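# Move one bottle from the cabinet onto the bench

## Task

Take exactly one bottle out of the cabinet and leave it standing upright on the bench, with the other two bottles still inside the cabinet.

## Robot and tools

Robot: two UR-style arms, left_arm and right_arm, each with a Robotiq 2F-140 gripper whose fingers do not fold. Each arm sits on its own carriage on one floor track along y at x = 0. left_rail carries left_arm and is always the one at larger y; right_rail carries right_arm. Each arm base is at x = 0, y = that carriage's position_m, z = 0.04 m, facing +x.

Scene frame, used by all results: fixed to the table. The table top is z = 0, +z is up, +x is the direction the arms face, +y is to their left. The table edge is at x = 0.17 m. Positions are in metres and orientations are quaternions (wxyz). end_effector_position is the point between the closed finger pads. The gripper's fingers point along its own +z axis and close along its own y axis.

execute_actions(actions, cameras): runs a list of actions in order. Each action may contain:
- rows: up to 15 rows. Every row is one list of 18 numbers in [-1, 1] covering both arms: left dx, dy, dz, rx, ry, rz, left gripper position, force_limit, speed, then the same nine for the right arm. Each row lasts one control step (1/30 s). dx to rz are an offset, not a pose. They are measured from that arm's Hand target as it stood when the action began, along that Hand target's own axes. 1.0 equals 0.6 m or 180 degrees, and rx, ry, rz form one rotation vector. Every row counts from the same starting point, so ramp offsets up gradually (about 0.01 per row is 0.18 m/s). Six zeros keep an arm at its Hand target.
- steps: 1 to 450 control steps, default 15, at least one per row. After the last row the arms keep heading to that row's target.
- until: ends the action early. It reads only left_rail and right_rail fields, for example {"left_rail": {"position_status": ["!=", "moving"]}} or {"all": {"status": "ended"}}.
- left_rail / right_rail: position_m (left -0.8 to 1.5 m, right -1.5 to 0.8 m; an absolute place on the track), speed_m_s (0.01 to 1), acceleration_factor (0.1 to 1), or {"stop": true}.
Any out-of-range value or unknown name rejects the whole call. Images are returned only when actions is empty or when cameras names them: cam_high, cam_low, cam_front, cam_side, cam_left_wrist, cam_right_wrist.

Gripper numbers: position +1 is fully open (140 mm), and the pads touch at about -0.8. At -1 the fingers close until something blocks them. force_limit runs from -1 (about 14 N) to +1 (about 58 N) for a slow close. speed -1 to +1 is roughly 30 to 250 mm/s, and a faster close grips harder. Both start at +1. To leave a gripper unchanged, resend its last three numbers, because 0 is itself a command.

move(target, speed, blend, stop_force, zero, blocking, cameras): plans straight paths for both grippers. target is one 18-number row, in the same layout as above with offsets from the current Hand targets, or a list of up to 15 such rows, all measured from those same Hand targets. speed is in m/s (0.002 to 3.6, default 0.25). blend is a corner radius in m. stop_force is 3 to 120 N and ends an arm's path when it feels that much push; it is unreliable while the gripper rotates. blocking=false returns early; after that, call wait or stop before sending rows. The result adds a move: line saying done, off_target, held, fault, etc., plus any limits that applied.

wait(seconds 0 to 10) lets the scene run. stop brakes a running move. zoom_image(camera, region [x0, y0, x1, y1], at most 504 px per side) enlarges the latest image. zero_wrist_force(arm) re-zeroes that arm's wrist sensor. read_manual gives only licence texts. finished_scene(scene) ends the scene for good; call it only when the bottle is standing still on the bench and the carriages have stopped.

Driving: send position_m, then an action with until position_status != moving. Row targets travel with the carriage. The carriages must stay about 0.7 m or more apart; ask for at least 0.78 m.

Reading results: Hand target is the reference for the next offsets. Joint positions list the rail in m, then the six joints in rad. object_status means 0 moving, 1 blocked while opening, 2 blocked while closing (a grip), 3 at the commanded position or pads touching. position_measured is in counts: 3 is open, 230 is pads touching. Wrist force is in N in the gripper frame. Wrist depth is a 7x7 grid of distances in mm. Rail position_status can read done, moving, contact_stop, time_out, stopped, stopped_with_arm, stopped_for_other_arm or stopped_for_other_carriage. pose unreachable means that arm gave up its target.

Avoid the following:
- Dropping the bottle, or letting anything fall from the table, including onto the track or the metal strip.
- Knocking over or pulling out the other two bottles.
- Hitting the cabinet hard, or driving past a firm contact. A net force of about 150 N or a joint torque at its limit (wrist joints 24.9 N m) stops that arm for 10 s.
- Contact between the two arms.
- Passing close by an arm's own base.
- Sudden starts while holding the bottle.
- Holding a load far from its middle, or keeping an arm stretched for long, which heats the motors.
Each command's orientation is clipped to within 32 degrees of the current one, so make large turns in several steps.

Each tool is called after "Emit:" by a JSON object that holds its "op" and its "data", one argument or row to a line.

## Session

Emit:
{"op": "execute_actions", "data": {
  "actions": []
}}

Scene clock: 0.00 s.
left_arm: end_effector_position=(+0.3456, +1.0354, +0.5800) position_measured=3 object_status=3 end_effector_quat_wxyz=(+0.000, +0.000, +1.000, +0.000) | right_arm: end_effector_position=(+0.3456, -1.0801, +0.5800) position_measured=3 object_status=3 end_effector_quat_wxyz=(+0.000, +0.000, +1.000, +0.000)
Joint positions: left_arm=[1.008 -0.316 -1.725 0.971 -0.816 -1.571 -0.316] | right_arm=[-1.107 -0.316 -1.725 0.971 -0.816 -1.571 -0.316]
Joint velocities: within noise
Joint torques (N m): no reading
Wrist force (N): no reading
Wrist torque (N m): no reading
Wrist force, peak (N): no reading
Wrist depth (mm): cam_left_wrist=[- - - 633 - - 662 / 679 - - - 679 - 691 / - 770 - 740 - - 750 / - 124 - 757 - 765 122 / - 115 - - 827 - 110 / - 1655 891 874 1963 1768 2068 / 1930 2050 2014 2050 2050 2050 -] | cam_right_wrist=[- - - - - - 575 / - - - - - - - / - - - - - - - / - 123 - - - 138 686 / - - - - - - 106 / 1761 1836 - 1969 1868 1934 - / 1917 1952 - 1790 1761 2044 -]
Hand target: left_arm +0.3456, +1.0354, +0.5800; +0.000, +0.000, +1.000, +0.000 | right_arm +0.3456, -1.0801, +0.5800; +0.000, +0.000, +1.000, +0.000
Tool commands: left_gripper/position=+1.0 left_gripper/force_limit=+1.0 left_gripper/speed=+1.0 right_gripper/position=+1.0 right_gripper/force_limit=+1.0 right_gripper/speed=+1.0
left_rail: position_m=1.008 position_status=done
right_rail: position_m=-1.107 position_status=done

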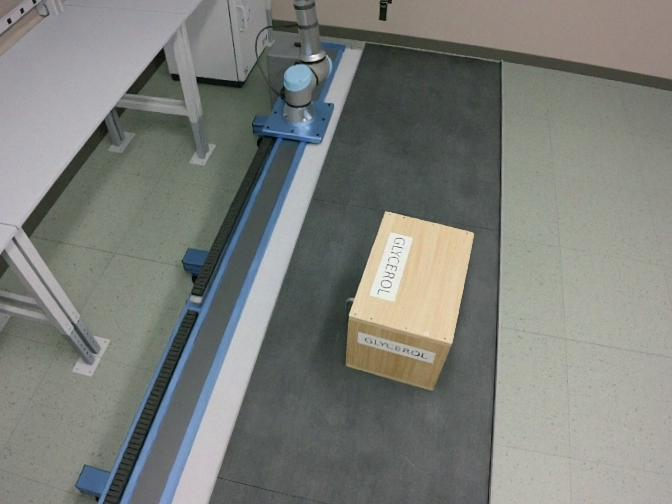

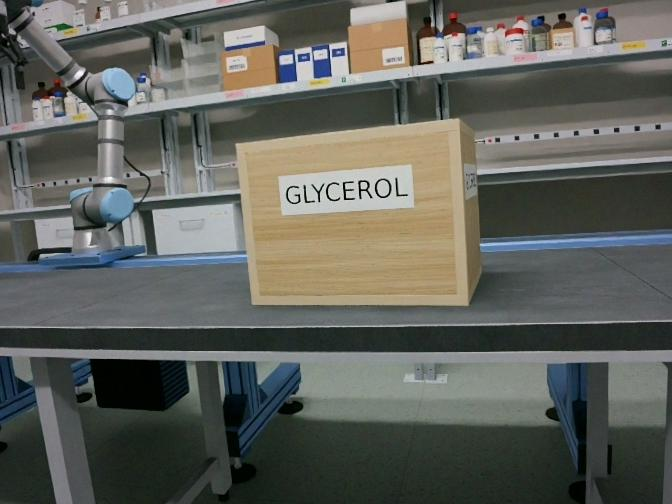

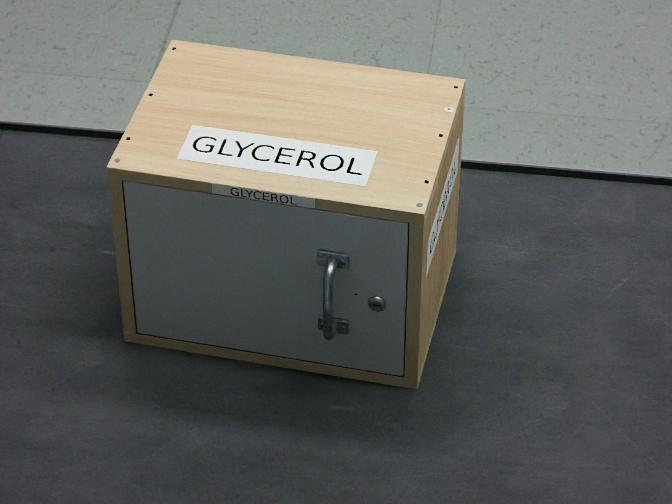

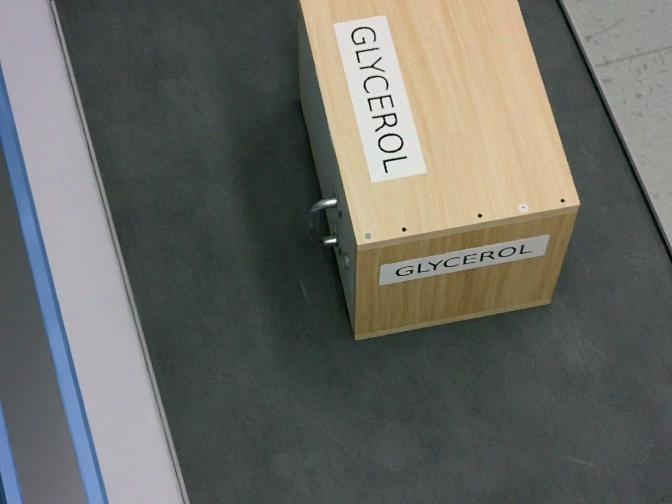

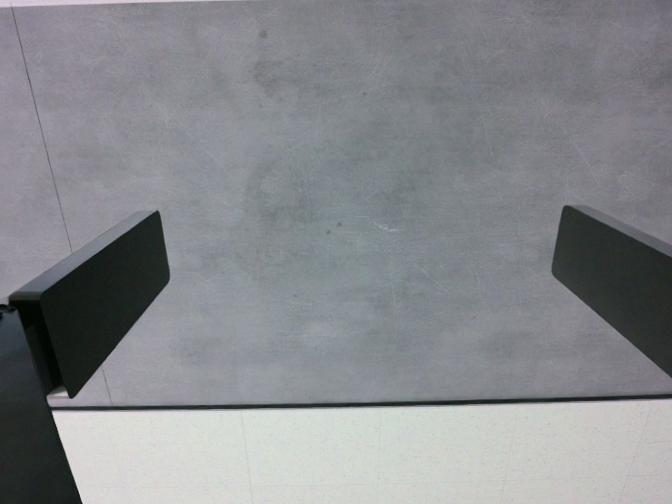

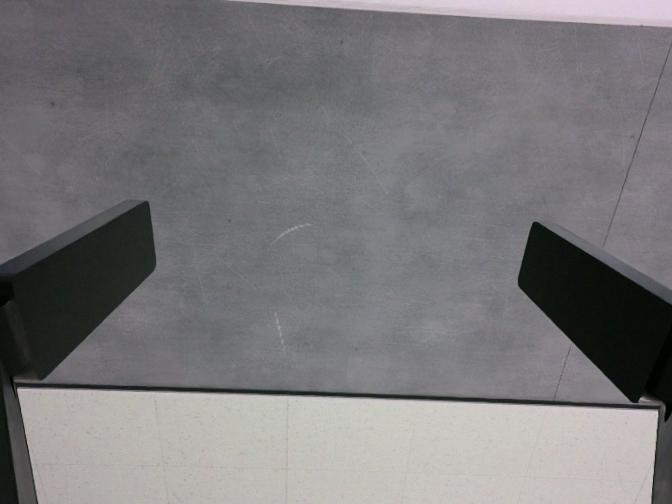

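Emit:
{"op": "move", "data": {
  "target": [0,0,0,0,0,0,1,1,1,-0.457,0,0.133,0,-0.5,0,1,1,1],
  "speed": 0.35
}}

Emit:
{"op": "move", "data": {
  "target": [
    [0,0,0,0,0,0,1,1,1,0,0,0,0,0,-0.5,1,1,1],
    [0,0,0,0,0,0,1,1,1,0,0,0,0,0,-1,1,1,1]
  ],
  "speed": 0.5
}}

Emit:
{"op": "execute_actions", "data": {
  "actions": [
    {"right_rail":{"position_m":-0.95},"steps":150,"until":{"right_rail":{"position_status":["!=","moving"]}}}
  ],
  "cameras": ["cam_high"]
}}

Scene clock: 18.07 s.
left_arm: end_effector_position=(+0.3456, +1.0354, +0.5800) position_measured=3 object_status=3 end_effector_quat_wxyz=(+0.000, +0.000, +1.000, +0.000) | right_arm: end_effector_position=(+0.6198, -1.0801, +0.5002) position_measured=3 object_status=3 end_effector_quat_wxyz=(+0.707, +0.000, +0.707, +0.000)
Joint positions: left_arm=[1.008 -0.316 -1.725 0.971 -0.816 -1.571 -0.316] | right_arm=[-1.107 -0.357 -1.669 2.28 -3.752 -1.214 0]
Joint torques (N m): left_arm=[-2.16 -10.82 -22.5 -3.38 0.03 0.27] | right_arm=[8.01 -3.56 -31.88 -4.12 -1.76 1.25]
Wrist force (N): left_arm=[0.1 -0.3 -0.2] | right_arm=[-2.0 1.9 3.3]
Wrist torque (N m): left_arm=[-0.07 -0.01 0.00] | right_arm=[0.31 0.68 -0.16]
Wrist force, peak (N): left_arm=[0.7 0.0 0.3] | right_arm=[-2.1 2.0 3.4]
Wrist depth (mm): cam_left_wrist=[- - 658 - 614 - - / - 681 673 - - - - / - 722 765 747 - - 726 / - 123 - 824 - - 128 / - 116 - 833 830 - 110 / - - 861 - 1997 - 1868 / 2014 2014 2388 2227 2050 2068 2068] | cam_right_wrist=[- - - - - - 4248 / - - - - - - 3869 / - - - - - - 3672 / - 130 2407 - - 139 - / - 2708 - 3939 3282 138 106 / - 2355 - - - - - / - - - 1934 - 1733 -]
Hand target: left_arm +0.3456, +1.0354, +0.5800; +0.000, +0.000, +1.000, +0.000 | right_arm +0.6198, -1.0801, +0.5002; +0.707, +0.000, +0.707, +0.000
Off the commanded pose: left_arm 0.000 m, 0 deg | right_arm 0.000 m, 0 deg.
left_rail: position_m=1.008 position_status=done
right_rail: position_m=-1.107 position_status=done
move: done

Scene clock: 22.83 s.
left_arm: end_effector_position=(+0.3456, +1.0354, +0.5800) position_measured=3 object_status=3 end_effector_quat_wxyz=(+0.000, +0.000, +1.000, +0.000) | right_arm: end_effector_position=(+0.6198, -1.0801, +0.5002) position_measured=3 object_status=3 end_effector_quat_wxyz=(+0.000, +0.707, +0.000, +0.707)
Joint positions: left_arm=[1.008 -0.316 -1.725 0.971 -0.816 -1.571 -0.316] | right_arm=[-1.107 -0.357 -1.669 2.28 -3.753 -1.214 -3.141]
Joint torques (N m): left_arm=[-2.06 -10.84 -21.84 -3.51 0.01 -0.02] | right_arm=[8.15 -29.63 -31.96 -0.02 -1.81 -1.43]
Wrist force (N): left_arm=[0.1 0.0 -0.2] | right_arm=[1.4 0.2 3.3]
Wrist torque (N m): left_arm=[-0.01 -0.01 -0.01] | right_arm=[-0.03 -0.10 -0.04]
Wrist force, peak (N): left_arm=[0.4 0.0 -0.5] | right_arm=[-1.1 -3.6 2.7]
Wrist depth (mm): cam_left_wrist=[- 643 - - - - 653 / 679 - - - - 691 - / - - 722 - 738 - - / - 124 - - - 152 128 / - 124 - - 842 796 111 / - 881 - - - 901 1914 / - 1980 2014 2068 2014 2068 2050] | cam_right_wrist=[- - - - - 3672 - / - - - - - - - / - - - - - - 2280 / - 140 2642 3233 3186 139 2407 / - 2124 2166 2280 2257 2124 106 / 1617 1679 1733 1790 1790 1805 - / 1313 1416 1444 1484 1354 1504 -]
Hand target: left_arm +0.3456, +1.0354, +0.5800; +0.000, +0.000, +1.000, +0.000 | right_arm +0.6198, -1.0801, +0.5002; +0.000, +0.707, +0.000, +0.707
Off the commanded pose: left_arm 0.000 m, 0 deg | right_arm 0.000 m, 0 deg.
left_rail: position_m=1.008 position_status=done
right_rail: position_m=-1.107 position_status=done
move: done

Scene clock: 24.20 s.
left_arm: end_effector_position=(+0.3456, +1.0354, +0.5800) position_measured=3 object_status=3 end_effector_quat_wxyz=(+0.000, +0.000, +1.000, +0.000) | right_arm: end_effector_position=(+0.6198, -0.9227, +0.5002) position_measured=3 object_status=3 end_effector_quat_wxyz=(+0.000, +0.707, +0.000, +0.707)
Joint positions: left_arm=[1.008 -0.316 -1.725 0.971 -0.816 -1.571 -0.316] | right_arm=[-0.95 -0.357 -1.669 2.28 -3.752 -1.214 -3.142]
Joint torques (N m): left_arm=[-1.7 -11.24 -20.98 -3.32 0.18 0.2] | right_arm=[2.26 -24.69 -30.4 -0.28 -0.1 -1.44]
Wrist force (N): left_arm=[0.3 0.1 0.2] | right_arm=[1.5 0.2 3.4]
Wrist torque (N m): left_arm=[0.01 -0.06 0.00] | right_arm=[-0.03 -0.11 -0.05]
Wrist force, peak (N): left_arm=[0.6 -0.4 -0.1] | right_arm=[1.5 1.4 3.5]
Wrist depth (mm): cam_left_wrist=[- - - - - - 645 / - - - 675 - - 715 / - - - 717 - - 731 / - 133 - 759 - 793 128 / - 116 - - - - 110 / - 842 881 1899 1576 2050 1868 / - 2087 2014 2068 2087 2032 2050] | cam_right_wrist=[- - 2888 5158 2888 - - / - - - - - - - / - - - - - - 3551 / - 2642 3186 3233 3282 139 2407 / - 2145 2257 2355 2355 138 106 / 1629 1629 1617 1884 1776 1706 - / 1435 1354 1444 1425 1504 1593 -]
Hand target: left_arm +0.3456, +1.0354, +0.5800; +0.000, +0.000, +1.000, +0.000 | right_arm +0.6198, -0.9228, +0.5002; +0.000, +0.707, +0.000, +0.707
Tool commands: left_gripper/position=+1.0 left_gripper/force_limit=+1.0 left_gripper/speed=+1.0 right_gripper/position=+1.0 right_gripper/force_limit=+1.0 right_gripper/speed=+1.0
Off the commanded pose: left_arm 0.000 m, 0 deg | right_arm 0.000 m, 0 deg.
left_rail: position_m=1.008 position_status=done
right_rail: position_m=-0.950 position_status=done
Images, in order (width x height): cam_high 672x504.

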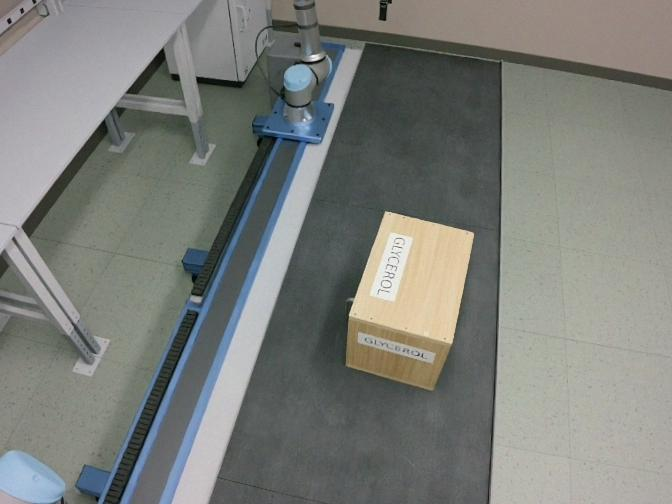

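Emit:
{"op": "move", "data": {
  "target": [
    [0,0,0,0,0,0,1,1,1,-0.083,-0.538,-0.283,0.167,0,0,1,1,1],
    [0,0,0,0,0,0,1,1,1,-0.167,-0.755,-0.7,0.2,-0.083,-0.026,1,1,1]
  ],
  "blend": 0.05,
  "speed": 0.3
}}

Emit:
{"op": "execute_actions", "data": {
  "actions": [
    {"right_rail":{"position_m":-0.72},"steps":150,"until":{"right_rail":{"position_status":["!=","moving"]}}}
  ],
  "cameras": ["cam_side","cam_right_wrist"]
}}

Scene clock: 34.87 s.
left_arm: end_effector_position=(+0.3456, +1.0354, +0.5800) position_measured=3 object_status=3 end_effector_quat_wxyz=(+0.000, +0.000, +1.000, +0.000) | right_arm: end_effector_position=(+0.1998, -0.4698, +0.4000) position_measured=3 object_status=3 end_effector_quat_wxyz=(-0.190, +0.756, +0.246, +0.576)
Joint positions: left_arm=[1.008 -0.316 -1.725 0.971 -0.816 -1.571 -0.316] | right_arm=[-0.95 1.258 -1.742 2.378 -3.451 -2.17 -2.949]
Joint torques (N m): left_arm=[-1.3 -11.01 -22.8 -3.25 0.18 0.01] | right_arm=[8.23 -0.91 -31.97 -0.36 -2.22 1.21]
Wrist force (N): left_arm=[0.1 0.0 0.0] | right_arm=[1.7 -0.1 2.1]
Wrist torque (N m): left_arm=[-0.01 -0.03 0.00] | right_arm=[-0.08 -0.22 -0.23]
Wrist force, peak (N): left_arm=[0.5 -0.5 0.2] | right_arm=[1.9 1.3 4.2]
Wrist depth (mm): cam_left_wrist=[- - - - - - - / 669 704 685 - - 706 - / - - - 728 - - 740 / - 124 - - - 791 128 / - 117 827 830 - - 111 / - 1899 891 849 1930 - 2032 / 1997 2032 2068 2032 2050 2050 -] | cam_right_wrist=[- - 744 - 3333 - - / - 658 572 662 3551 4087 - / - - 592 720 2850 2742 2675 / - 129 669 729 - 140 2166 / - - - - - - 106 / 523 526 - - - - - / 462 467 - - - - -]
Hand target: left_arm +0.3456, +1.0354, +0.5800; +0.000, +0.000, +1.000, +0.000 | right_arm +0.1998, -0.4698, +0.4000; -0.190, +0.756, +0.246, +0.576
Off the commanded pose: left_arm 0.000 m, 0 deg | right_arm 0.000 m, 0 deg.
left_rail: position_m=1.008 position_status=done
right_rail: position_m=-0.950 position_status=done
move: done

Scene clock: 36.47 s.
left_arm: end_effector_position=(+0.3456, +1.0354, +0.5800) position_measured=3 object_status=3 end_effector_quat_wxyz=(+0.000, +0.000, +1.000, +0.000) | right_arm: end_effector_position=(+0.1998, -0.2397, +0.4000) position_measured=3 object_status=3 end_effector_quat_wxyz=(-0.189, +0.756, +0.246, +0.576)
Joint positions: left_arm=[1.008 -0.316 -1.725 0.971 -0.816 -1.571 -0.316] | right_arm=[-0.72 1.258 -1.742 2.378 -3.451 -2.17 -2.949]
Joint torques (N m): left_arm=[-0.63 -10.64 -21.75 -3.23 0.2 0.03] | right_arm=[4.99 -14.4 -26.2 -1.49 -1.24 1.25]
Wrist force (N): left_arm=[0.2 -0.1 0.3] | right_arm=[1.6 -0.1 2.1]
Wrist torque (N m): left_arm=[-0.03 -0.04 0.00] | right_arm=[-0.08 -0.21 -0.23]
Wrist force, peak (N): left_arm=[0.6 -0.1 -0.1] | right_arm=[1.9 -0.9 2.8]
Wrist depth (mm): cam_left_wrist=[- 626 - - - - - / 683 - 691 - 685 704 - / - - - - 783 - - / - 133 816 - - - 128 / - 115 - - - - 110 / - 871 986 2087 1782 2227 1980 / - 2068 2106 2050 2145 2106 2050] | cam_right_wrist=[- - - - - - - / - - 590 584 557 3095 - / - - - 448 484 2434 2610 / - 129 - 507 584 140 1884 / - 662 - 558 - - 106 / 525 - - - - - - / 459 447 - - 472 - -]
Hand target: left_arm +0.3456, +1.0354, +0.5800; +0.000, +0.000, +1.000, +0.000 | right_arm +0.1998, -0.2398, +0.4000; -0.190, +0.756, +0.246, +0.576
Tool commands: left_gripper/position=+1.0 left_gripper/force_limit=+1.0 left_gripper/speed=+1.0 right_gripper/position=+1.0 right_gripper/force_limit=+1.0 right_gripper/speed=+1.0
Off the commanded pose: left_arm 0.000 m, 0 deg | right_arm 0.000 m, 0 deg.
left_rail: position_m=1.008 position_status=done
right_rail: position_m=-0.720 position_status=done
Images, in order (width x height): cam_side 672x504, cam_right_wrist 672x504.

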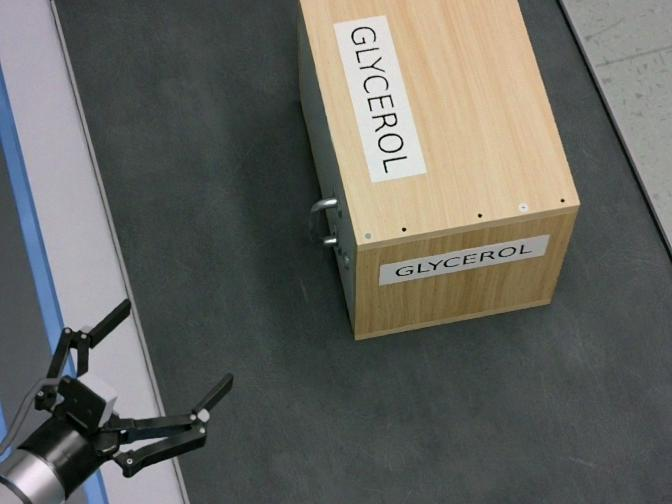

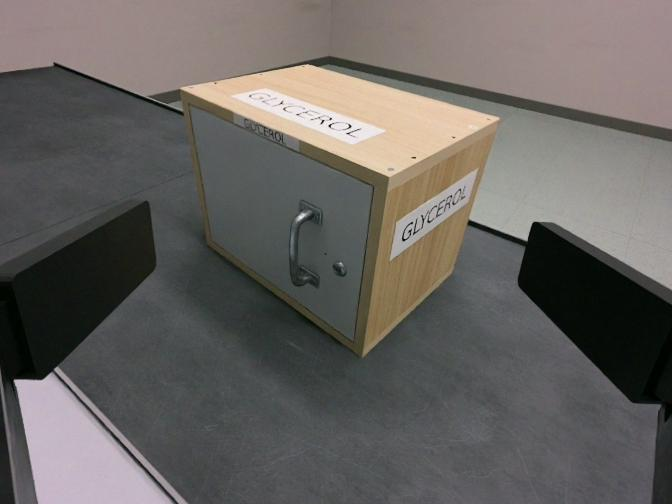

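Emit:
{"op": "move", "data": {
  "target": [0,0,0,0,0,0,1,1,1,-0.1807,-0.138,0.394,-0.0952,-0.0538,0.0349,0,-0.9,-0.5],
  "speed": 0.2,
  "cameras": ["cam_front","cam_side","cam_right_wrist"]
}}

Scene clock: 56.53 s.
left_arm: end_effector_position=(+0.3456, +1.0354, +0.5800) position_measured=3 object_status=3 end_effector_quat_wxyz=(+0.000, +0.000, +1.000, +0.000) | right_arm: end_effector_position=(+0.3112, -0.0550, +0.2330) position_measured=129 object_status=3 end_effector_quat_wxyz=(-0.085, +0.834, +0.131, +0.529)
Joint positions: left_arm=[1.008 -0.316 -1.725 0.971 -0.816 -1.571 -0.316] | right_arm=[-0.72 1.263 -1.019 1.8 -3.244 -2.397 -2.603]
Joint torques (N m): left_arm=[-1.61 -11.87 -20.77 -3.39 0.18 0.03] | right_arm=[-6.95 -31.02 -30.72 -0.49 -2.72 1.17]
Wrist force (N): left_arm=[0.1 -0.6 -0.1] | right_arm=[1.1 -0.1 1.8]
Wrist torque (N m): left_arm=[-0.12 -0.02 -0.01] | right_arm=[-0.05 -0.19 -0.20]
Wrist force, peak (N): left_arm=[0.0 0.2 -0.7] | right_arm=[1.1 -0.6 3.0]
Wrist depth (mm): cam_left_wrist=[- - 660 - 694 - - / - - - - - - - / 708 - - - 706 - - / - 123 - - - - 128 / - 132 - 855 - - 110 / - 888 - 923 2087 - 2050 / - 2032 2050 2032 2032 2087 -] | cam_right_wrist=[- 280 258 235 218 196 2777 / 595 341 321 - 233 220 2329 / - 410 - 292 270 245 - / - - 150 360 130 - - / - - - - - - 81 / - - 329 334 - - 73 / - - 298 - - - 69]
Hand target: left_arm +0.3456, +1.0354, +0.5800; +0.000, +0.000, +1.000, +0.000 | right_arm +0.3113, -0.0549, +0.2330; -0.085, +0.834, +0.131, +0.529
Off the commanded pose: left_arm 0.000 m, 0 deg | right_arm 0.000 m, 0 deg.
left_rail: position_m=1.008 position_status=done
right_rail: position_m=-0.720 position_status=done
move: done
Images, in order (width x height): cam_front 672x504, cam_side 672x504, cam_right_wrist 672x504.

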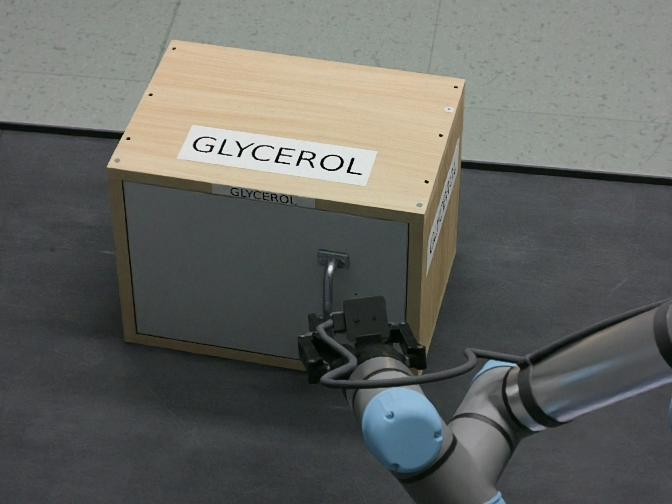

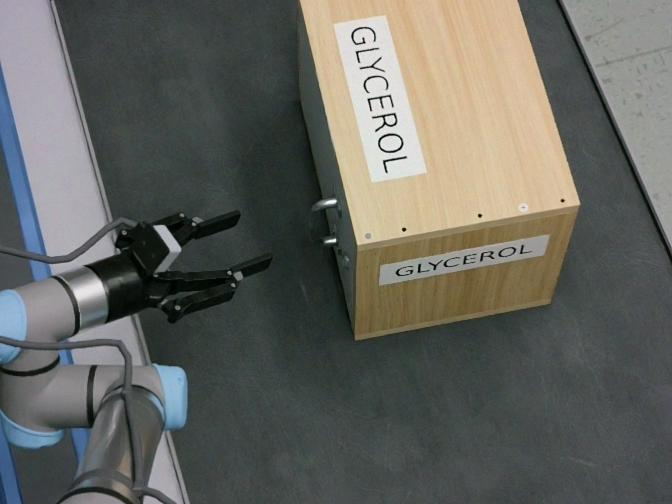

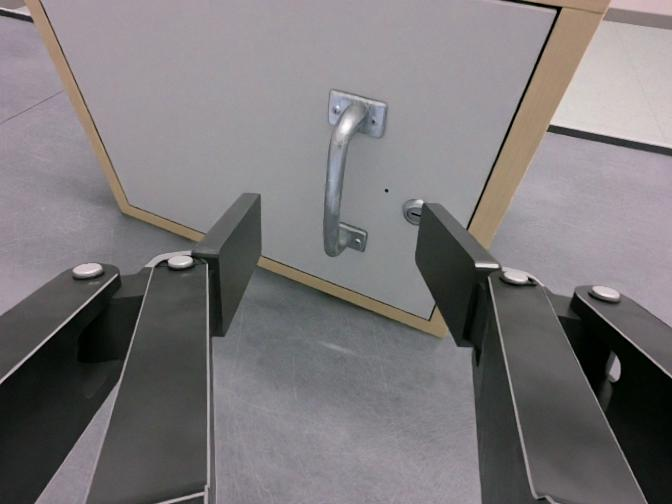

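Emit:
{"op": "move", "data": {
  "target": [0,0,0,0,0,0,1,1,1,0.005,0.003,0.172,0,0,0,0,-0.9,-0.5],
  "speed": 0.05,
  "stop_force": 6,
  "cameras": ["cam_side","cam_right_wrist"]
}}

Scene clock: 72.10 s.
left_arm: end_effector_position=(+0.3456, +1.0354, +0.5800) position_measured=3 object_status=3 end_effector_quat_wxyz=(+0.000, +0.000, +1.000, +0.000) | right_arm: end_effector_position=(+0.4018, -0.0273, +0.1917) position_measured=129 object_status=3 end_effector_quat_wxyz=(-0.085, +0.834, +0.131, +0.529)
Joint positions: left_arm=[1.008 -0.316 -1.725 0.971 -0.816 -1.571 -0.316] | right_arm=[-0.72 1.136 -0.861 1.665 -3.341 -2.295 -2.71]
Joint torques (N m): left_arm=[-1.44 -10.35 -20.55 -3.22 0.15 0.05] | right_arm=[-7.4 -36.33 -30.06 -4.84 1.01 -1.48]
Wrist force (N): left_arm=[-0.1 0.0 0.0] | right_arm=[1.4 -0.6 1.6]
Wrist torque (N m): left_arm=[-0.01 0.01 0.00] | right_arm=[-0.18 -0.25 -0.04]
Wrist force, peak (N): left_arm=[0.6 0.1 -0.3] | right_arm=[1.3 0.0 2.3]
Wrist depth (mm): cam_left_wrist=[- - - - - - 642 / - 643 689 - - - - / - - - - - 719 731 / - 124 - - - - 122 / - 115 - - - - 110 / - 1963 2014 2185 2125 1796 - / 1997 1838 2145 - 2125 2050 2125] | cam_right_wrist=[201 178 161 147 132 122 113 / 248 - - 159 155 134 125 / 306 259 222 155 164 155 139 / 377 302 128 173 129 168 157 / - - 318 283 246 - 81 / - - 293 301 - - 73 / - - 262 267 - - 69]
Hand target: left_arm +0.3456, +1.0354, +0.5800; +0.000, +0.000, +1.000, +0.000 | right_arm +0.4018, -0.0273, +0.1917; -0.085, +0.834, +0.131, +0.529
Off the commanded pose: left_arm 0.000 m, 0 deg | right_arm 0.000 m, 0 deg.
left_rail: position_m=1.008 position_status=done
right_rail: position_m=-0.720 position_status=done
move: done
Images, in order (width x height): cam_side 672x504, cam_right_wrist 672x504.

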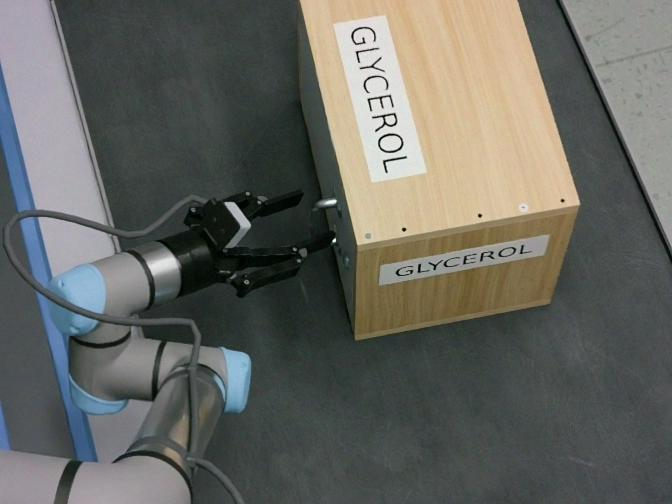

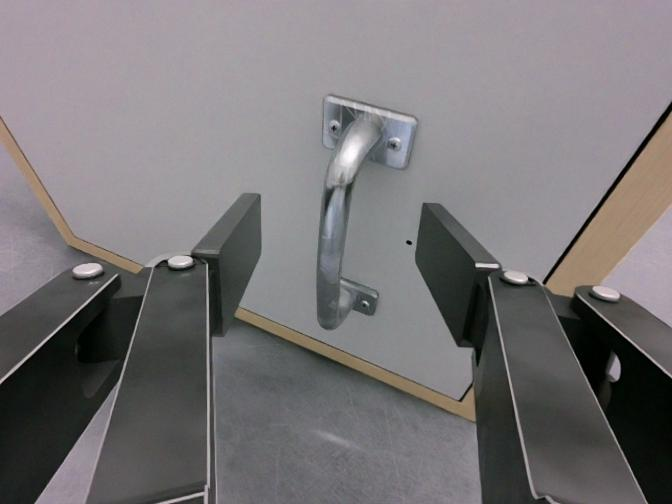

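Emit:
{"op": "move", "data": {
  "target": [0,0,0,0,0,0,1,1,1,0,0,0.015,0,0,0,0,-0.9,-0.5],
  "speed": 0.04,
  "stop_force": 6
}}

Emit:
{"op": "execute_actions", "data": {
  "actions": [
    {"rows":[[0,0,0,0,0,0,1,1,1,0,0,0,0,0,0,-1,-0.5,-1]],"steps":90}
  ],
  "cameras": ["cam_right_wrist"]
}}

Scene clock: 78.37 s.
left_arm: end_effector_position=(+0.3456, +1.0354, +0.5800) position_measured=3 object_status=3 end_effector_quat_wxyz=(+0.000, +0.000, +1.000, +0.000) | right_arm: end_effector_position=(+0.4096, -0.0248, +0.1879) position_measured=129 object_status=3 end_effector_quat_wxyz=(-0.085, +0.834, +0.131, +0.529)
Joint positions: left_arm=[1.008 -0.316 -1.725 0.971 -0.816 -1.571 -0.316] | right_arm=[-0.72 1.126 -0.846 1.651 -3.346 -2.287 -2.717]
Joint torques (N m): left_arm=[-1.15 -11.34 -22.43 -3.3 0.15 -0.02] | right_arm=[-7.06 -37.34 -29.18 -4.87 1.01 -1.5]
Wrist force (N): left_arm=[0.1 0.5 0.0] | right_arm=[1.3 -0.4 1.8]
Wrist torque (N m): left_arm=[0.11 -0.01 -0.01] | right_arm=[-0.14 -0.23 -0.04]
Wrist force, peak (N): left_arm=[0.6 0.3 -0.1] | right_arm=[1.2 -0.4 2.1]
Wrist depth (mm): cam_left_wrist=[- - - 643 - - - / - - - - - - - / - - - 740 704 738 - / - 124 - 767 742 - 128 / - 123 830 - - 842 110 / - - 877 - - 905 - / 2032 1997 1963 2413 2125 2316 2206] | cam_right_wrist=[195 172 155 139 129 116 108 / 235 201 174 151 142 128 118 / 294 244 203 175 156 142 129 / 374 93 150 200 144 161 148 / - - 310 257 224 - 82 / - - 300 292 281 - 73 / - - - 261 - - 69]
Hand target: left_arm +0.3456, +1.0354, +0.5800; +0.000, +0.000, +1.000, +0.000 | right_arm +0.4096, -0.0248, +0.1879; -0.085, +0.834, +0.131, +0.529
Off the commanded pose: left_arm 0.000 m, 0 deg | right_arm 0.000 m, 0 deg.
left_rail: position_m=1.008 position_status=done
right_rail: position_m=-0.720 position_status=done
move: done

Scene clock: 81.57 s.
left_arm: end_effector_position=(+0.3456, +1.0354, +0.5800) position_measured=3 object_status=3 end_effector_quat_wxyz=(+0.000, +0.000, +1.000, +0.000) | right_arm: end_effector_position=(+0.4096, -0.0248, +0.1879) position_measured=213 object_status=2 end_effector_quat_wxyz=(-0.085, +0.834, +0.131, +0.529)
Joint positions: left_arm=[1.008 -0.316 -1.725 0.971 -0.816 -1.571 -0.316] | right_arm=[-0.72 1.126 -0.846 1.651 -3.346 -2.287 -2.717]
Joint torques (N m): left_arm=[-0.73 -10.04 -21.37 -3.26 0.28 -0.21] | right_arm=[-6.69 -38.04 -9.52 -0.02 -6.17 -1.43]
Wrist force (N): left_arm=[0.2 0.2 0.1] | right_arm=[1.8 -13.7 0.1]
Wrist torque (N m): left_arm=[0.04 -0.03 0.00] | right_arm=[0.29 -0.27 0.42]
Wrist force, peak (N): left_arm=[0.6 0.2 -0.4] | right_arm=[2.6 -19.4 6.2]
Wrist depth (mm): cam_left_wrist=[- - - 633 647 597 - / - - - - - 715 - / - - - - 755 - 750 / - 124 - 700 813 - 128 / - 115 - 861 - - 110 / - - 2106 858 2050 1997 1930 / 1947 2050 2014 1997 2050 - 2125] | cam_right_wrist=[198 - 155 141 126 118 109 / 240 - 176 155 145 129 119 / 290 258 210 146 162 146 135 / 354 295 117 - 177 166 150 / - - - - - 79 - / - - - - - 69 - / - - - - - - -]
Hand target: left_arm +0.3456, +1.0354, +0.5800; +0.000, +0.000, +1.000, +0.000 | right_arm +0.4096, -0.0248, +0.1879; -0.085, +0.834, +0.131, +0.529
Off the commanded pose: left_arm 0.000 m, 0 deg | right_arm 0.000 m, 0 deg.
left_rail: position_m=1.008 position_status=done
right_rail: position_m=-0.720 position_status=done
Images, in order (width x height): cam_right_wrist 672x504.

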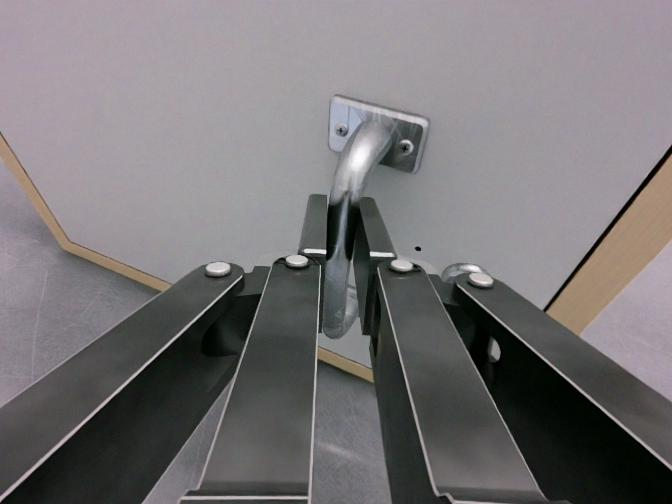

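Emit:
{"op": "move", "data": {
  "target": [
    [0,0,0,0,0,0,1,1,1,-0.0187,-0.0277,-0.0394,0,0,0,-1,-0.5,-1],
    [0,0,0,0,0,0,1,1,1,-0.053,-0.105,-0.1117,-0.0251,0,0.0118,-1,-0.5,-1],
    [0,0,0,0,0,0,1,1,1,-0.0733,-0.1642,-0.1545,-0.0377,0,0.0177,-1,-0.5,-1],
    [0,0,0,0,0,0,1,1,1,-0.0925,-0.2372,-0.1948,-0.0503,0,0.0236,-1,-0.5,-1]
  ],
  "speed": 0.06,
  "blend": 0.01,
  "cameras": ["cam_front","cam_side"]
}}

Scene clock: 95.13 s.
left_arm: end_effector_position=(+0.3456, +1.0354, +0.5800) position_measured=3 object_status=3 end_effector_quat_wxyz=(+0.000, +0.000, +1.000, +0.000) | right_arm: end_effector_position=(+0.2426, +0.0706, +0.1878) position_measured=213 object_status=2 end_effector_quat_wxyz=(-0.038, +0.842, +0.058, +0.534) end_effector_velocity=(+0.000, -0.001, -0.001) end_effector_angular_velocity=(-0.006, +0.000, -0.001)
Joint positions: left_arm=[1.008 -0.316 -1.725 0.971 -0.816 -1.571 -0.316] | right_arm=[-0.72 1.441 -0.712 1.274 -2.648 -2.629 -2.145]
Joint velocities: left_arm=[within noise] | right_arm=[0 -0.001 0.001 0 0.006 -0.001 0.001]
Joint torques (N m): left_arm=[-1.05 -10.66 -21.25 -3.23 0.35 0] | right_arm=[17.06 -41.47 -28.27 1.11 -1.99 0.53]
Wrist force (N): left_arm=[0.1 0.1 -0.2] | right_arm=[10.9 -5.6 13.9]
Wrist torque (N m): left_arm=[0.02 -0.01 -0.01] | right_arm=[0.20 0.06 0.62]
Wrist force, peak (N): left_arm=[0.7 0.0 -0.2] | right_arm=[11.7 -8.0 17.8]
Wrist depth (mm): cam_left_wrist=[- 618 - 662 - - 647 / - - - - - - - / - 722 - - - - - / - 124 767 861 - - 128 / - 116 819 - - 871 110 / - - - - 1947 1565 1899 / - 2050 1997 2546 2050 2050 2068] | cam_right_wrist=[- 321 206 167 129 107 90 / - - 240 192 134 112 98 / - - 299 148 147 121 104 / 359 399 - 130 163 131 108 / - - - - - 79 113 / - - - - - 69 - / - - - - - - -]
Hand target: left_arm +0.3456, +1.0354, +0.5800; +0.000, +0.000, +1.000, +0.000 | right_arm +0.2426, +0.0707, +0.1878; -0.038, +0.843, +0.058, +0.534
Off the commanded pose: left_arm 0.000 m, 0 deg | right_arm 0.000 m, 0 deg.
left_rail: position_m=1.008 position_status=done
right_rail: position_m=-0.720 position_status=done
move: done
Images, in order (width x height): cam_front 672x504, cam_side 672x504.

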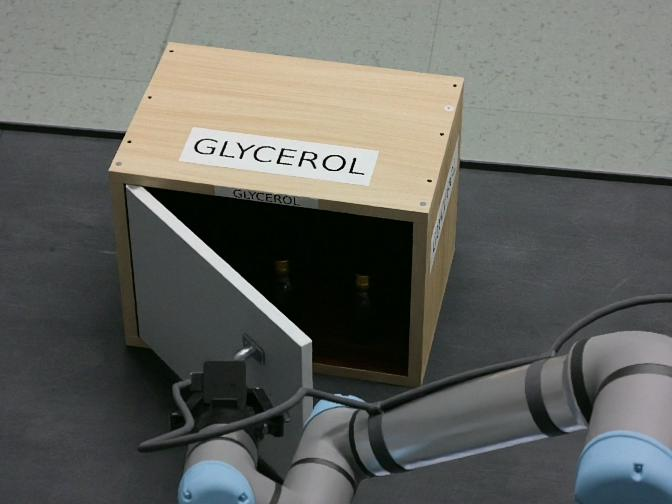

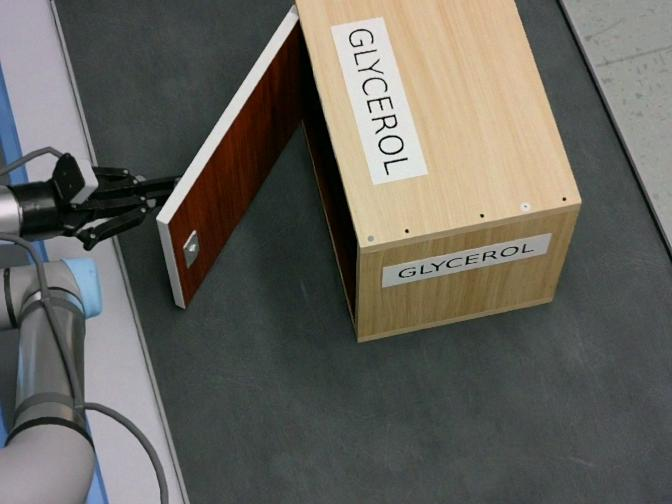

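Emit:
{"op": "move", "data": {
  "target": [
    [0,0,0,0,0,0,1,1,1,0,0,0,0,0,0,0,-0.5,-0.5],
    [0,0,0,0,0,0,1,1,1,0,0,-0.1,0,0,0,0,-0.5,-0.5],
    [0,0,0,0,0,0,1,1,1,0.3315,0,-0.256,0,0,0,0,-0.5,-0.5],
    [0,0,0,0,0,0,1,1,1,0.363,0.404,-0.066,0.1,0,-0.047,0,-0.5,-0.5]
  ],
  "speed": 0.15
}}

Emit:
{"op": "move", "data": {
  "target": [0,0,0,0,0,0,1,1,1,-0.303,-0.009,0.139,0.217,0.007,-0.099,-0.78,-0.5,-0.5],
  "speed": 0.2,
  "cameras": ["cam_front","cam_side","cam_right_wrist"]
}}

Scene clock: 111.80 s.
left_arm: end_effector_position=(+0.3456, +1.0354, +0.5800) position_measured=3 object_status=3 end_effector_quat_wxyz=(+0.000, +0.000, +1.000, +0.000) | right_arm: end_effector_position=(+0.3327, -0.1619, +0.4012) position_measured=129 object_status=3 end_effector_quat_wxyz=(-0.130, +0.820, +0.203, +0.520)
Joint positions: left_arm=[1.008 -0.316 -1.725 0.971 -0.816 -1.571 -0.316] | right_arm=[-0.72 1.065 -1.532 2.01 -3.108 -2.088 -2.868]
Joint torques (N m): left_arm=[-0.31 -11.78 -21.93 -3.38 0.06 0.07] | right_arm=[-8.08 -38.15 -19.18 -5.07 1.28 -1.48]
Wrist force (N): left_arm=[0.1 0.2 0.0] | right_arm=[1.7 -0.4 1.9]
Wrist torque (N m): left_arm=[0.03 -0.02 0.00] | right_arm=[-0.11 -0.31 -0.04]
Wrist force, peak (N): left_arm=[0.6 -0.1 -0.4] | right_arm=[11.1 -5.7 13.9]
Wrist depth (mm): cam_left_wrist=[- - - 640 - 653 651 / - - - - - 719 - / - 740 - - 713 - 745 / - 130 - - - - 128 / - 123 - - - - 110 / - 2106 - - 1947 - - / - 1930 1796 1963 1755 2032 2087] | cam_right_wrist=[- 475 509 513 2280 3140 2407 / 456 397 439 433 428 2708 2610 / - 546 347 331 358 2044 2166 / - 408 148 609 136 701 1747 / - - 557 517 127 - 81 / - - - - - - 73 / - - - - - - 69]
Hand target: left_arm +0.3456, +1.0354, +0.5800; +0.000, +0.000, +1.000, +0.000 | right_arm +0.3327, -0.1619, +0.4012; -0.130, +0.820, +0.203, +0.520
Off the commanded pose: left_arm 0.000 m, 0 deg | right_arm 0.000 m, 0 deg.
left_rail: position_m=1.008 position_status=done
right_rail: position_m=-0.720 position_status=done
move: done

Scene clock: 114.47 s.
left_arm: end_effector_position=(+0.3456, +1.0354, +0.5800) position_measured=3 object_status=3 end_effector_quat_wxyz=(+0.000, +0.000, +1.000, +0.000) | right_arm: end_effector_position=(+0.3283, -0.1577, +0.2013) position_measured=227 object_status=3 end_effector_quat_wxyz=(-0.317, +0.683, +0.485, +0.445)
Joint positions: left_arm=[1.008 -0.316 -1.725 0.971 -0.816 -1.571 -0.316] | right_arm=[-0.72 0.534 -1.216 2.384 -3.785 -0.938 -3.469]
Joint torques (N m): left_arm=[-1.83 -11.49 -21.47 -3.37 0.36 0.11] | right_arm=[-6.63 -15.52 -21.85 -4.75 2.6 -1.56]
Wrist force (N): left_arm=[0.1 -0.3 -0.1] | right_arm=[1.8 -0.5 1.8]
Wrist torque (N m): left_arm=[-0.06 -0.03 0.00] | right_arm=[-0.13 -0.38 -0.04]
Wrist force, peak (N): left_arm=[0.5 0.4 0.4] | right_arm=[2.7 -0.6 1.6]
Wrist depth (mm): cam_left_wrist=[- 638 645 - - - - / - - - - - 669 - / 724 - - - 717 - - / - 124 - - 772 - 128 / - 116 - - 830 - 110 / - 1430 1997 - 2165 2491 - / 2032 2032 2546 2032 2068 2068 2106] | cam_right_wrist=[181 211 282 465 507 531 153 / 201 224 301 522 554 575 169 / 481 246 - 473 445 216 204 / 421 287 - 106 400 238 254 / 368 - - - - 259 334 / - - - - - 67 - / - - - - - - -]
Hand target: left_arm +0.3456, +1.0354, +0.5800; +0.000, +0.000, +1.000, +0.000 | right_arm +0.3283, -0.1576, +0.2012; -0.317, +0.683, +0.485, +0.445
Off the commanded pose: left_arm 0.000 m, 0 deg | right_arm 0.000 m, 0 deg.
left_rail: position_m=1.008 position_status=done
right_rail: position_m=-0.720 position_status=done
move: done
Images, in order (width x height): cam_front 672x504, cam_side 672x504, cam_right_wrist 672x504.

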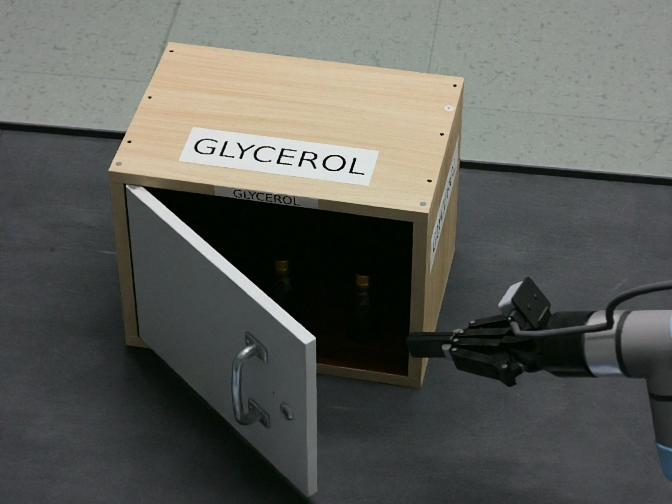

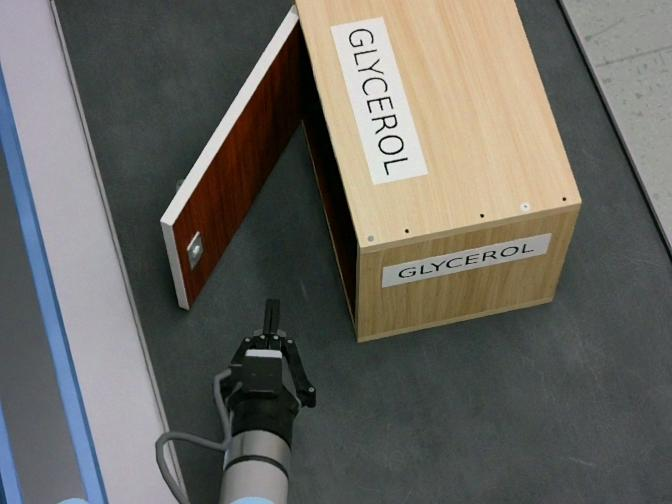

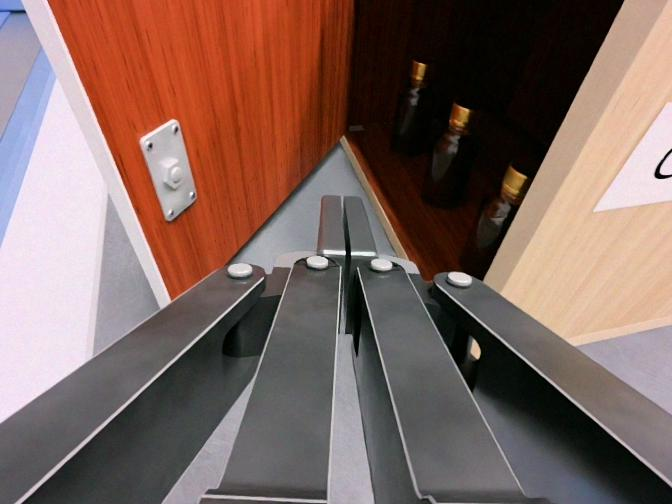

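Emit:
{"op": "execute_actions", "data": {
  "actions": [
    {"right_rail":{"position_m":-0.26,"speed_m_s":0.08},"steps":240,"until":{"right_rail":{"position_status":["!=","moving"]}}}
  ],
  "cameras": ["cam_side","cam_high"]
}}

Emit:
{"op": "execute_actions", "data": {
  "actions": [
    {"right_rail":{"position_m":-0.40,"speed_m_s":0.2},"steps":240,"until":{"right_rail":{"position_status":["!=","moving"]}}}
  ]
}}

Emit:
{"op": "move", "data": {
  "target": [0,0,0,0,0,0,1,1,1,-0.048,0.0915,-0.0983,-0.3627,-0.0617,0.207,0.2,-0.5,-0.5],
  "cameras": ["cam_high","cam_front","cam_side","cam_right_wrist"]
}}

Scene clock: 128.30 s.
left_arm: end_effector_position=(+0.3456, +1.0354, +0.5800) position_measured=3 object_status=3 end_effector_quat_wxyz=(+0.000, +0.000, +1.000, +0.000) | right_arm: end_effector_position=(+0.3283, +0.3024, +0.2012) position_measured=227 object_status=3 end_effector_quat_wxyz=(-0.317, +0.683, +0.485, +0.445)
Joint positions: left_arm=[1.008 -0.316 -1.725 0.971 -0.816 -1.571 -0.316] | right_arm=[-0.26 0.533 -1.216 2.384 -3.785 -0.938 -3.469]
Joint torques (N m): left_arm=[-1.17 -11.05 -21.88 -3.48 0.48 0.02] | right_arm=[7.32 -22.28 -17 -3.59 1.97 -1.36]
Wrist force (N): left_arm=[0.1 0.1 -0.3] | right_arm=[-1.8 0.0 -5.6]
Wrist torque (N m): left_arm=[0.01 -0.01 0.00] | right_arm=[-0.25 -0.33 -0.01]
Wrist force, peak (N): left_arm=[0.3 0.2 -0.6] | right_arm=[-5.1 1.4 -12.5]
Wrist depth (mm): cam_left_wrist=[- - - - - - 653 / - 685 - 689 706 679 - / - - - - 731 752 - / - 124 - - 780 - 128 / - 114 810 - 824 - 111 / - - 767 - 2014 1796 1947 / - 2087 2068 1868 2106 2068 2106] | cam_right_wrist=[158 145 134 123 114 111 104 / 183 168 149 142 133 121 114 / 217 201 181 160 144 138 127 / 392 244 207 106 158 157 146 / 367 - - - - 166 166 / - - - - - 68 185 / - - - - - - -]
Hand target: left_arm +0.3456, +1.0354, +0.5800; +0.000, +0.000, +1.000, +0.000 | right_arm +0.3283, +0.3024, +0.2012; -0.317, +0.683, +0.485, +0.445
Tool commands: left_gripper/position=+1.0 left_gripper/force_limit=+1.0 left_gripper/speed=+1.0 right_gripper/position=-0.78 right_gripper/force_limit=-0.5 right_gripper/speed=-0.5
Off the commanded pose: left_arm 0.000 m, 0 deg | right_arm 0.000 m, 0 deg.
left_rail: position_m=1.008 position_status=done
right_rail: position_m=-0.260 speed_m_s=0.08 position_status=done
Images, in order (width x height): cam_high 672x504, cam_side 672x504.

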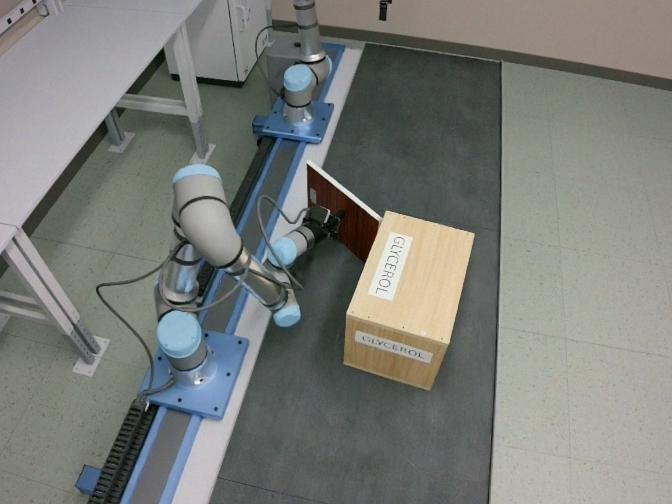

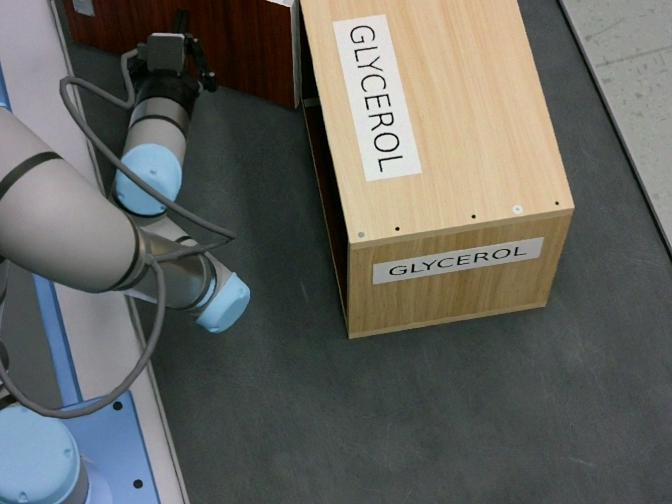

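Scene clock: 129.63 s.
left_arm: end_effector_position=(+0.3456, +1.0354, +0.5800) position_measured=3 object_status=3 end_effector_quat_wxyz=(+0.000, +0.000, +1.000, +0.000) | right_arm: end_effector_position=(+0.3283, +0.1624, +0.2012) position_measured=227 object_status=3 end_effector_quat_wxyz=(-0.317, +0.683, +0.485, +0.445)
Joint positions: left_arm=[1.008 -0.316 -1.725 0.971 -0.816 -1.571 -0.316] | right_arm=[-0.4 0.533 -1.216 2.384 -3.785 -0.938 -3.469]
Joint torques (N m): left_arm=[-1.02 -11.79 -22.11 -3.46 0.31 -0.08] | right_arm=[0.98 -23.69 -15.49 -3.28 1.9 -1.43]
Wrist force (N): left_arm=[0.2 -0.2 -0.4] | right_arm=[1.9 -0.7 2.0]
Wrist torque (N m): left_arm=[-0.05 -0.03 0.00] | right_arm=[-0.18 -0.40 -0.04]
Wrist force, peak (N): left_arm=[0.5 0.2 -0.2] | right_arm=[-2.2 0.2 -5.8]
Wrist depth (mm): cam_left_wrist=[- - 662 - 668 623 618 / - 666 683 - - - - / 691 675 - - - 726 - / - 123 - - - - 127 / - 124 827 - - - 111 / - 923 1947 2294 2068 1742 - / - 2106 2032 2050 1997 1980 2050] | cam_right_wrist=[294 262 254 235 219 205 222 / 560 315 278 258 244 237 257 / 496 - - 292 279 293 306 / 416 - - 106 299 348 345 / 367 - - - - 83 330 / - - - - - 67 311 / - - - - - - -]
Hand target: left_arm +0.3456, +1.0354, +0.5800; +0.000, +0.000, +1.000, +0.000 | right_arm +0.3283, +0.1624, +0.2012; -0.317, +0.683, +0.485, +0.445
Tool commands: left_gripper/position=+1.0 left_gripper/force_limit=+1.0 left_gripper/speed=+1.0 right_gripper/position=-0.78 right_gripper/force_limit=-0.5 right_gripper/speed=-0.5
Off the commanded pose: left_arm 0.000 m, 0 deg | right_arm 0.000 m, 0 deg.
left_rail: position_m=1.008 position_status=done
right_rail: position_m=-0.400 speed_m_s=0.20 position_status=done

Scene clock: 133.23 s.
left_arm: end_effector_position=(+0.3456, +1.0354, +0.5800) position_measured=3 object_status=3 end_effector_quat_wxyz=(+0.000, +0.000, +1.000, +0.000) | right_arm: end_effector_position=(+0.3586, +0.0824, +0.1985) position_measured=104 object_status=3 end_effector_quat_wxyz=(+0.021, +0.892, -0.031, +0.450)
Joint positions: left_arm=[1.008 -0.316 -1.725 0.971 -0.816 -1.571 -0.316] | right_arm=[-0.4 1.095 -1.272 2.036 -2.815 -2.407 -2.195]
Joint torques (N m): left_arm=[-1.58 -11.26 -21.91 -3.34 0.54 0.15] | right_arm=[7.72 -21.18 -31.16 -0.94 -3.2 1.34]
Wrist force (N): left_arm=[0.3 -0.3 0.3] | right_arm=[1.4 -0.6 1.7]
Wrist torque (N m): left_arm=[-0.07 -0.06 0.00] | right_arm=[-0.18 -0.27 -0.15]
Wrist force, peak (N): left_arm=[0.7 -0.1 0.1] | right_arm=[1.9 -0.4 2.4]
Wrist depth (mm): cam_left_wrist=[- - 592 638 - - 673 / 691 - - - 713 675 - / - - - - - - - / - 124 770 - - - 128 / - 115 - - - - 111 / - - - - 1997 1947 1930 / 2032 2068 2032 2068 2068 2014 2125] | cam_right_wrist=[251 351 461 455 450 405 268 / 258 340 439 455 457 364 259 / 252 363 380 379 388 355 266 / - 92 348 360 154 323 381 / - 72 - - - - 88 / - - 298 305 - - 75 / - - 275 277 274 - -]
Hand target: left_arm +0.3456, +1.0354, +0.5800; +0.000, +0.000, +1.000, +0.000 | right_arm +0.3586, +0.0824, +0.1985; +0.021, +0.892, -0.031, +0.450
Off the commanded pose: left_arm 0.000 m, 0 deg | right_arm 0.000 m, 0 deg.
left_rail: position_m=1.008 position_status=done
right_rail: position_m=-0.400 speed_m_s=0.20 position_status=done
move: done
Images, in order (width x height): cam_high 672x504, cam_front 672x504, cam_side 672x504, cam_right_wrist 672x504.

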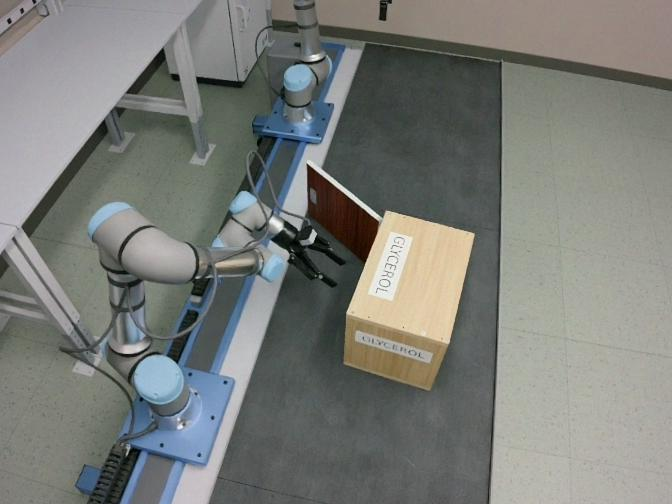

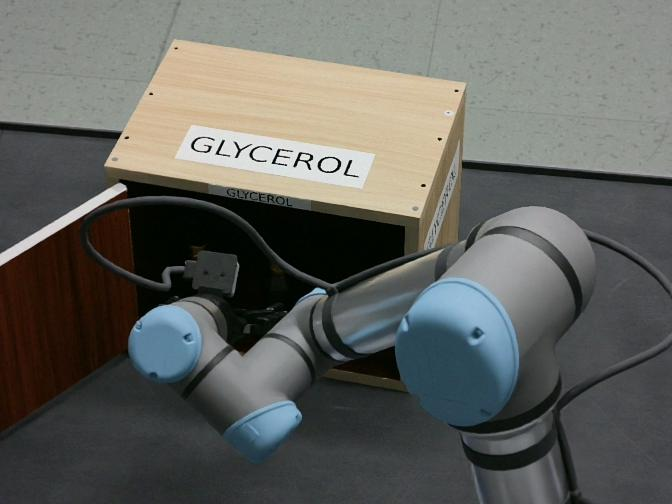

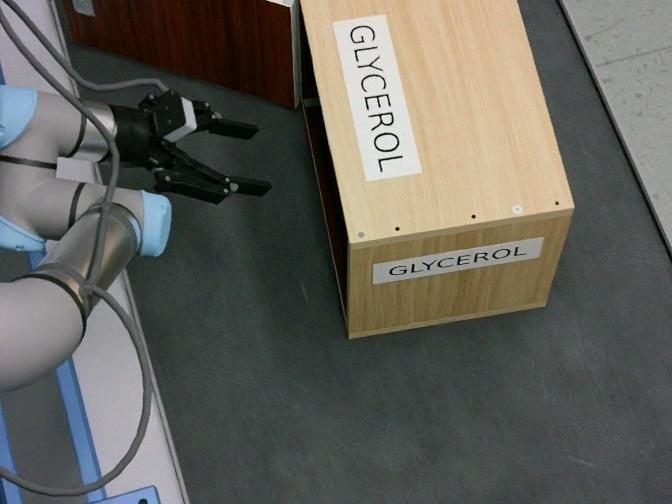

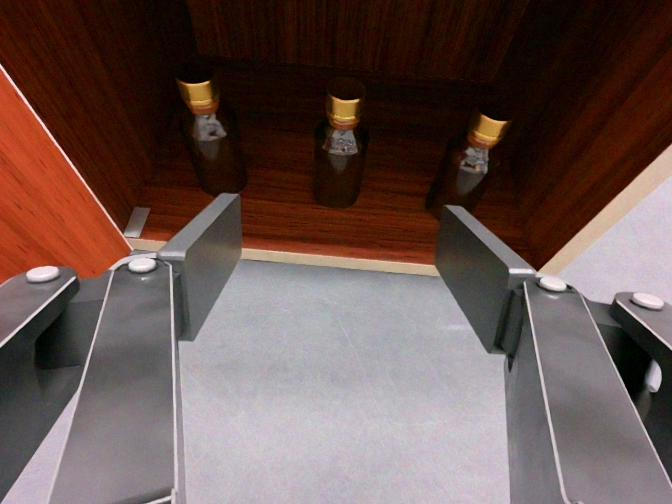

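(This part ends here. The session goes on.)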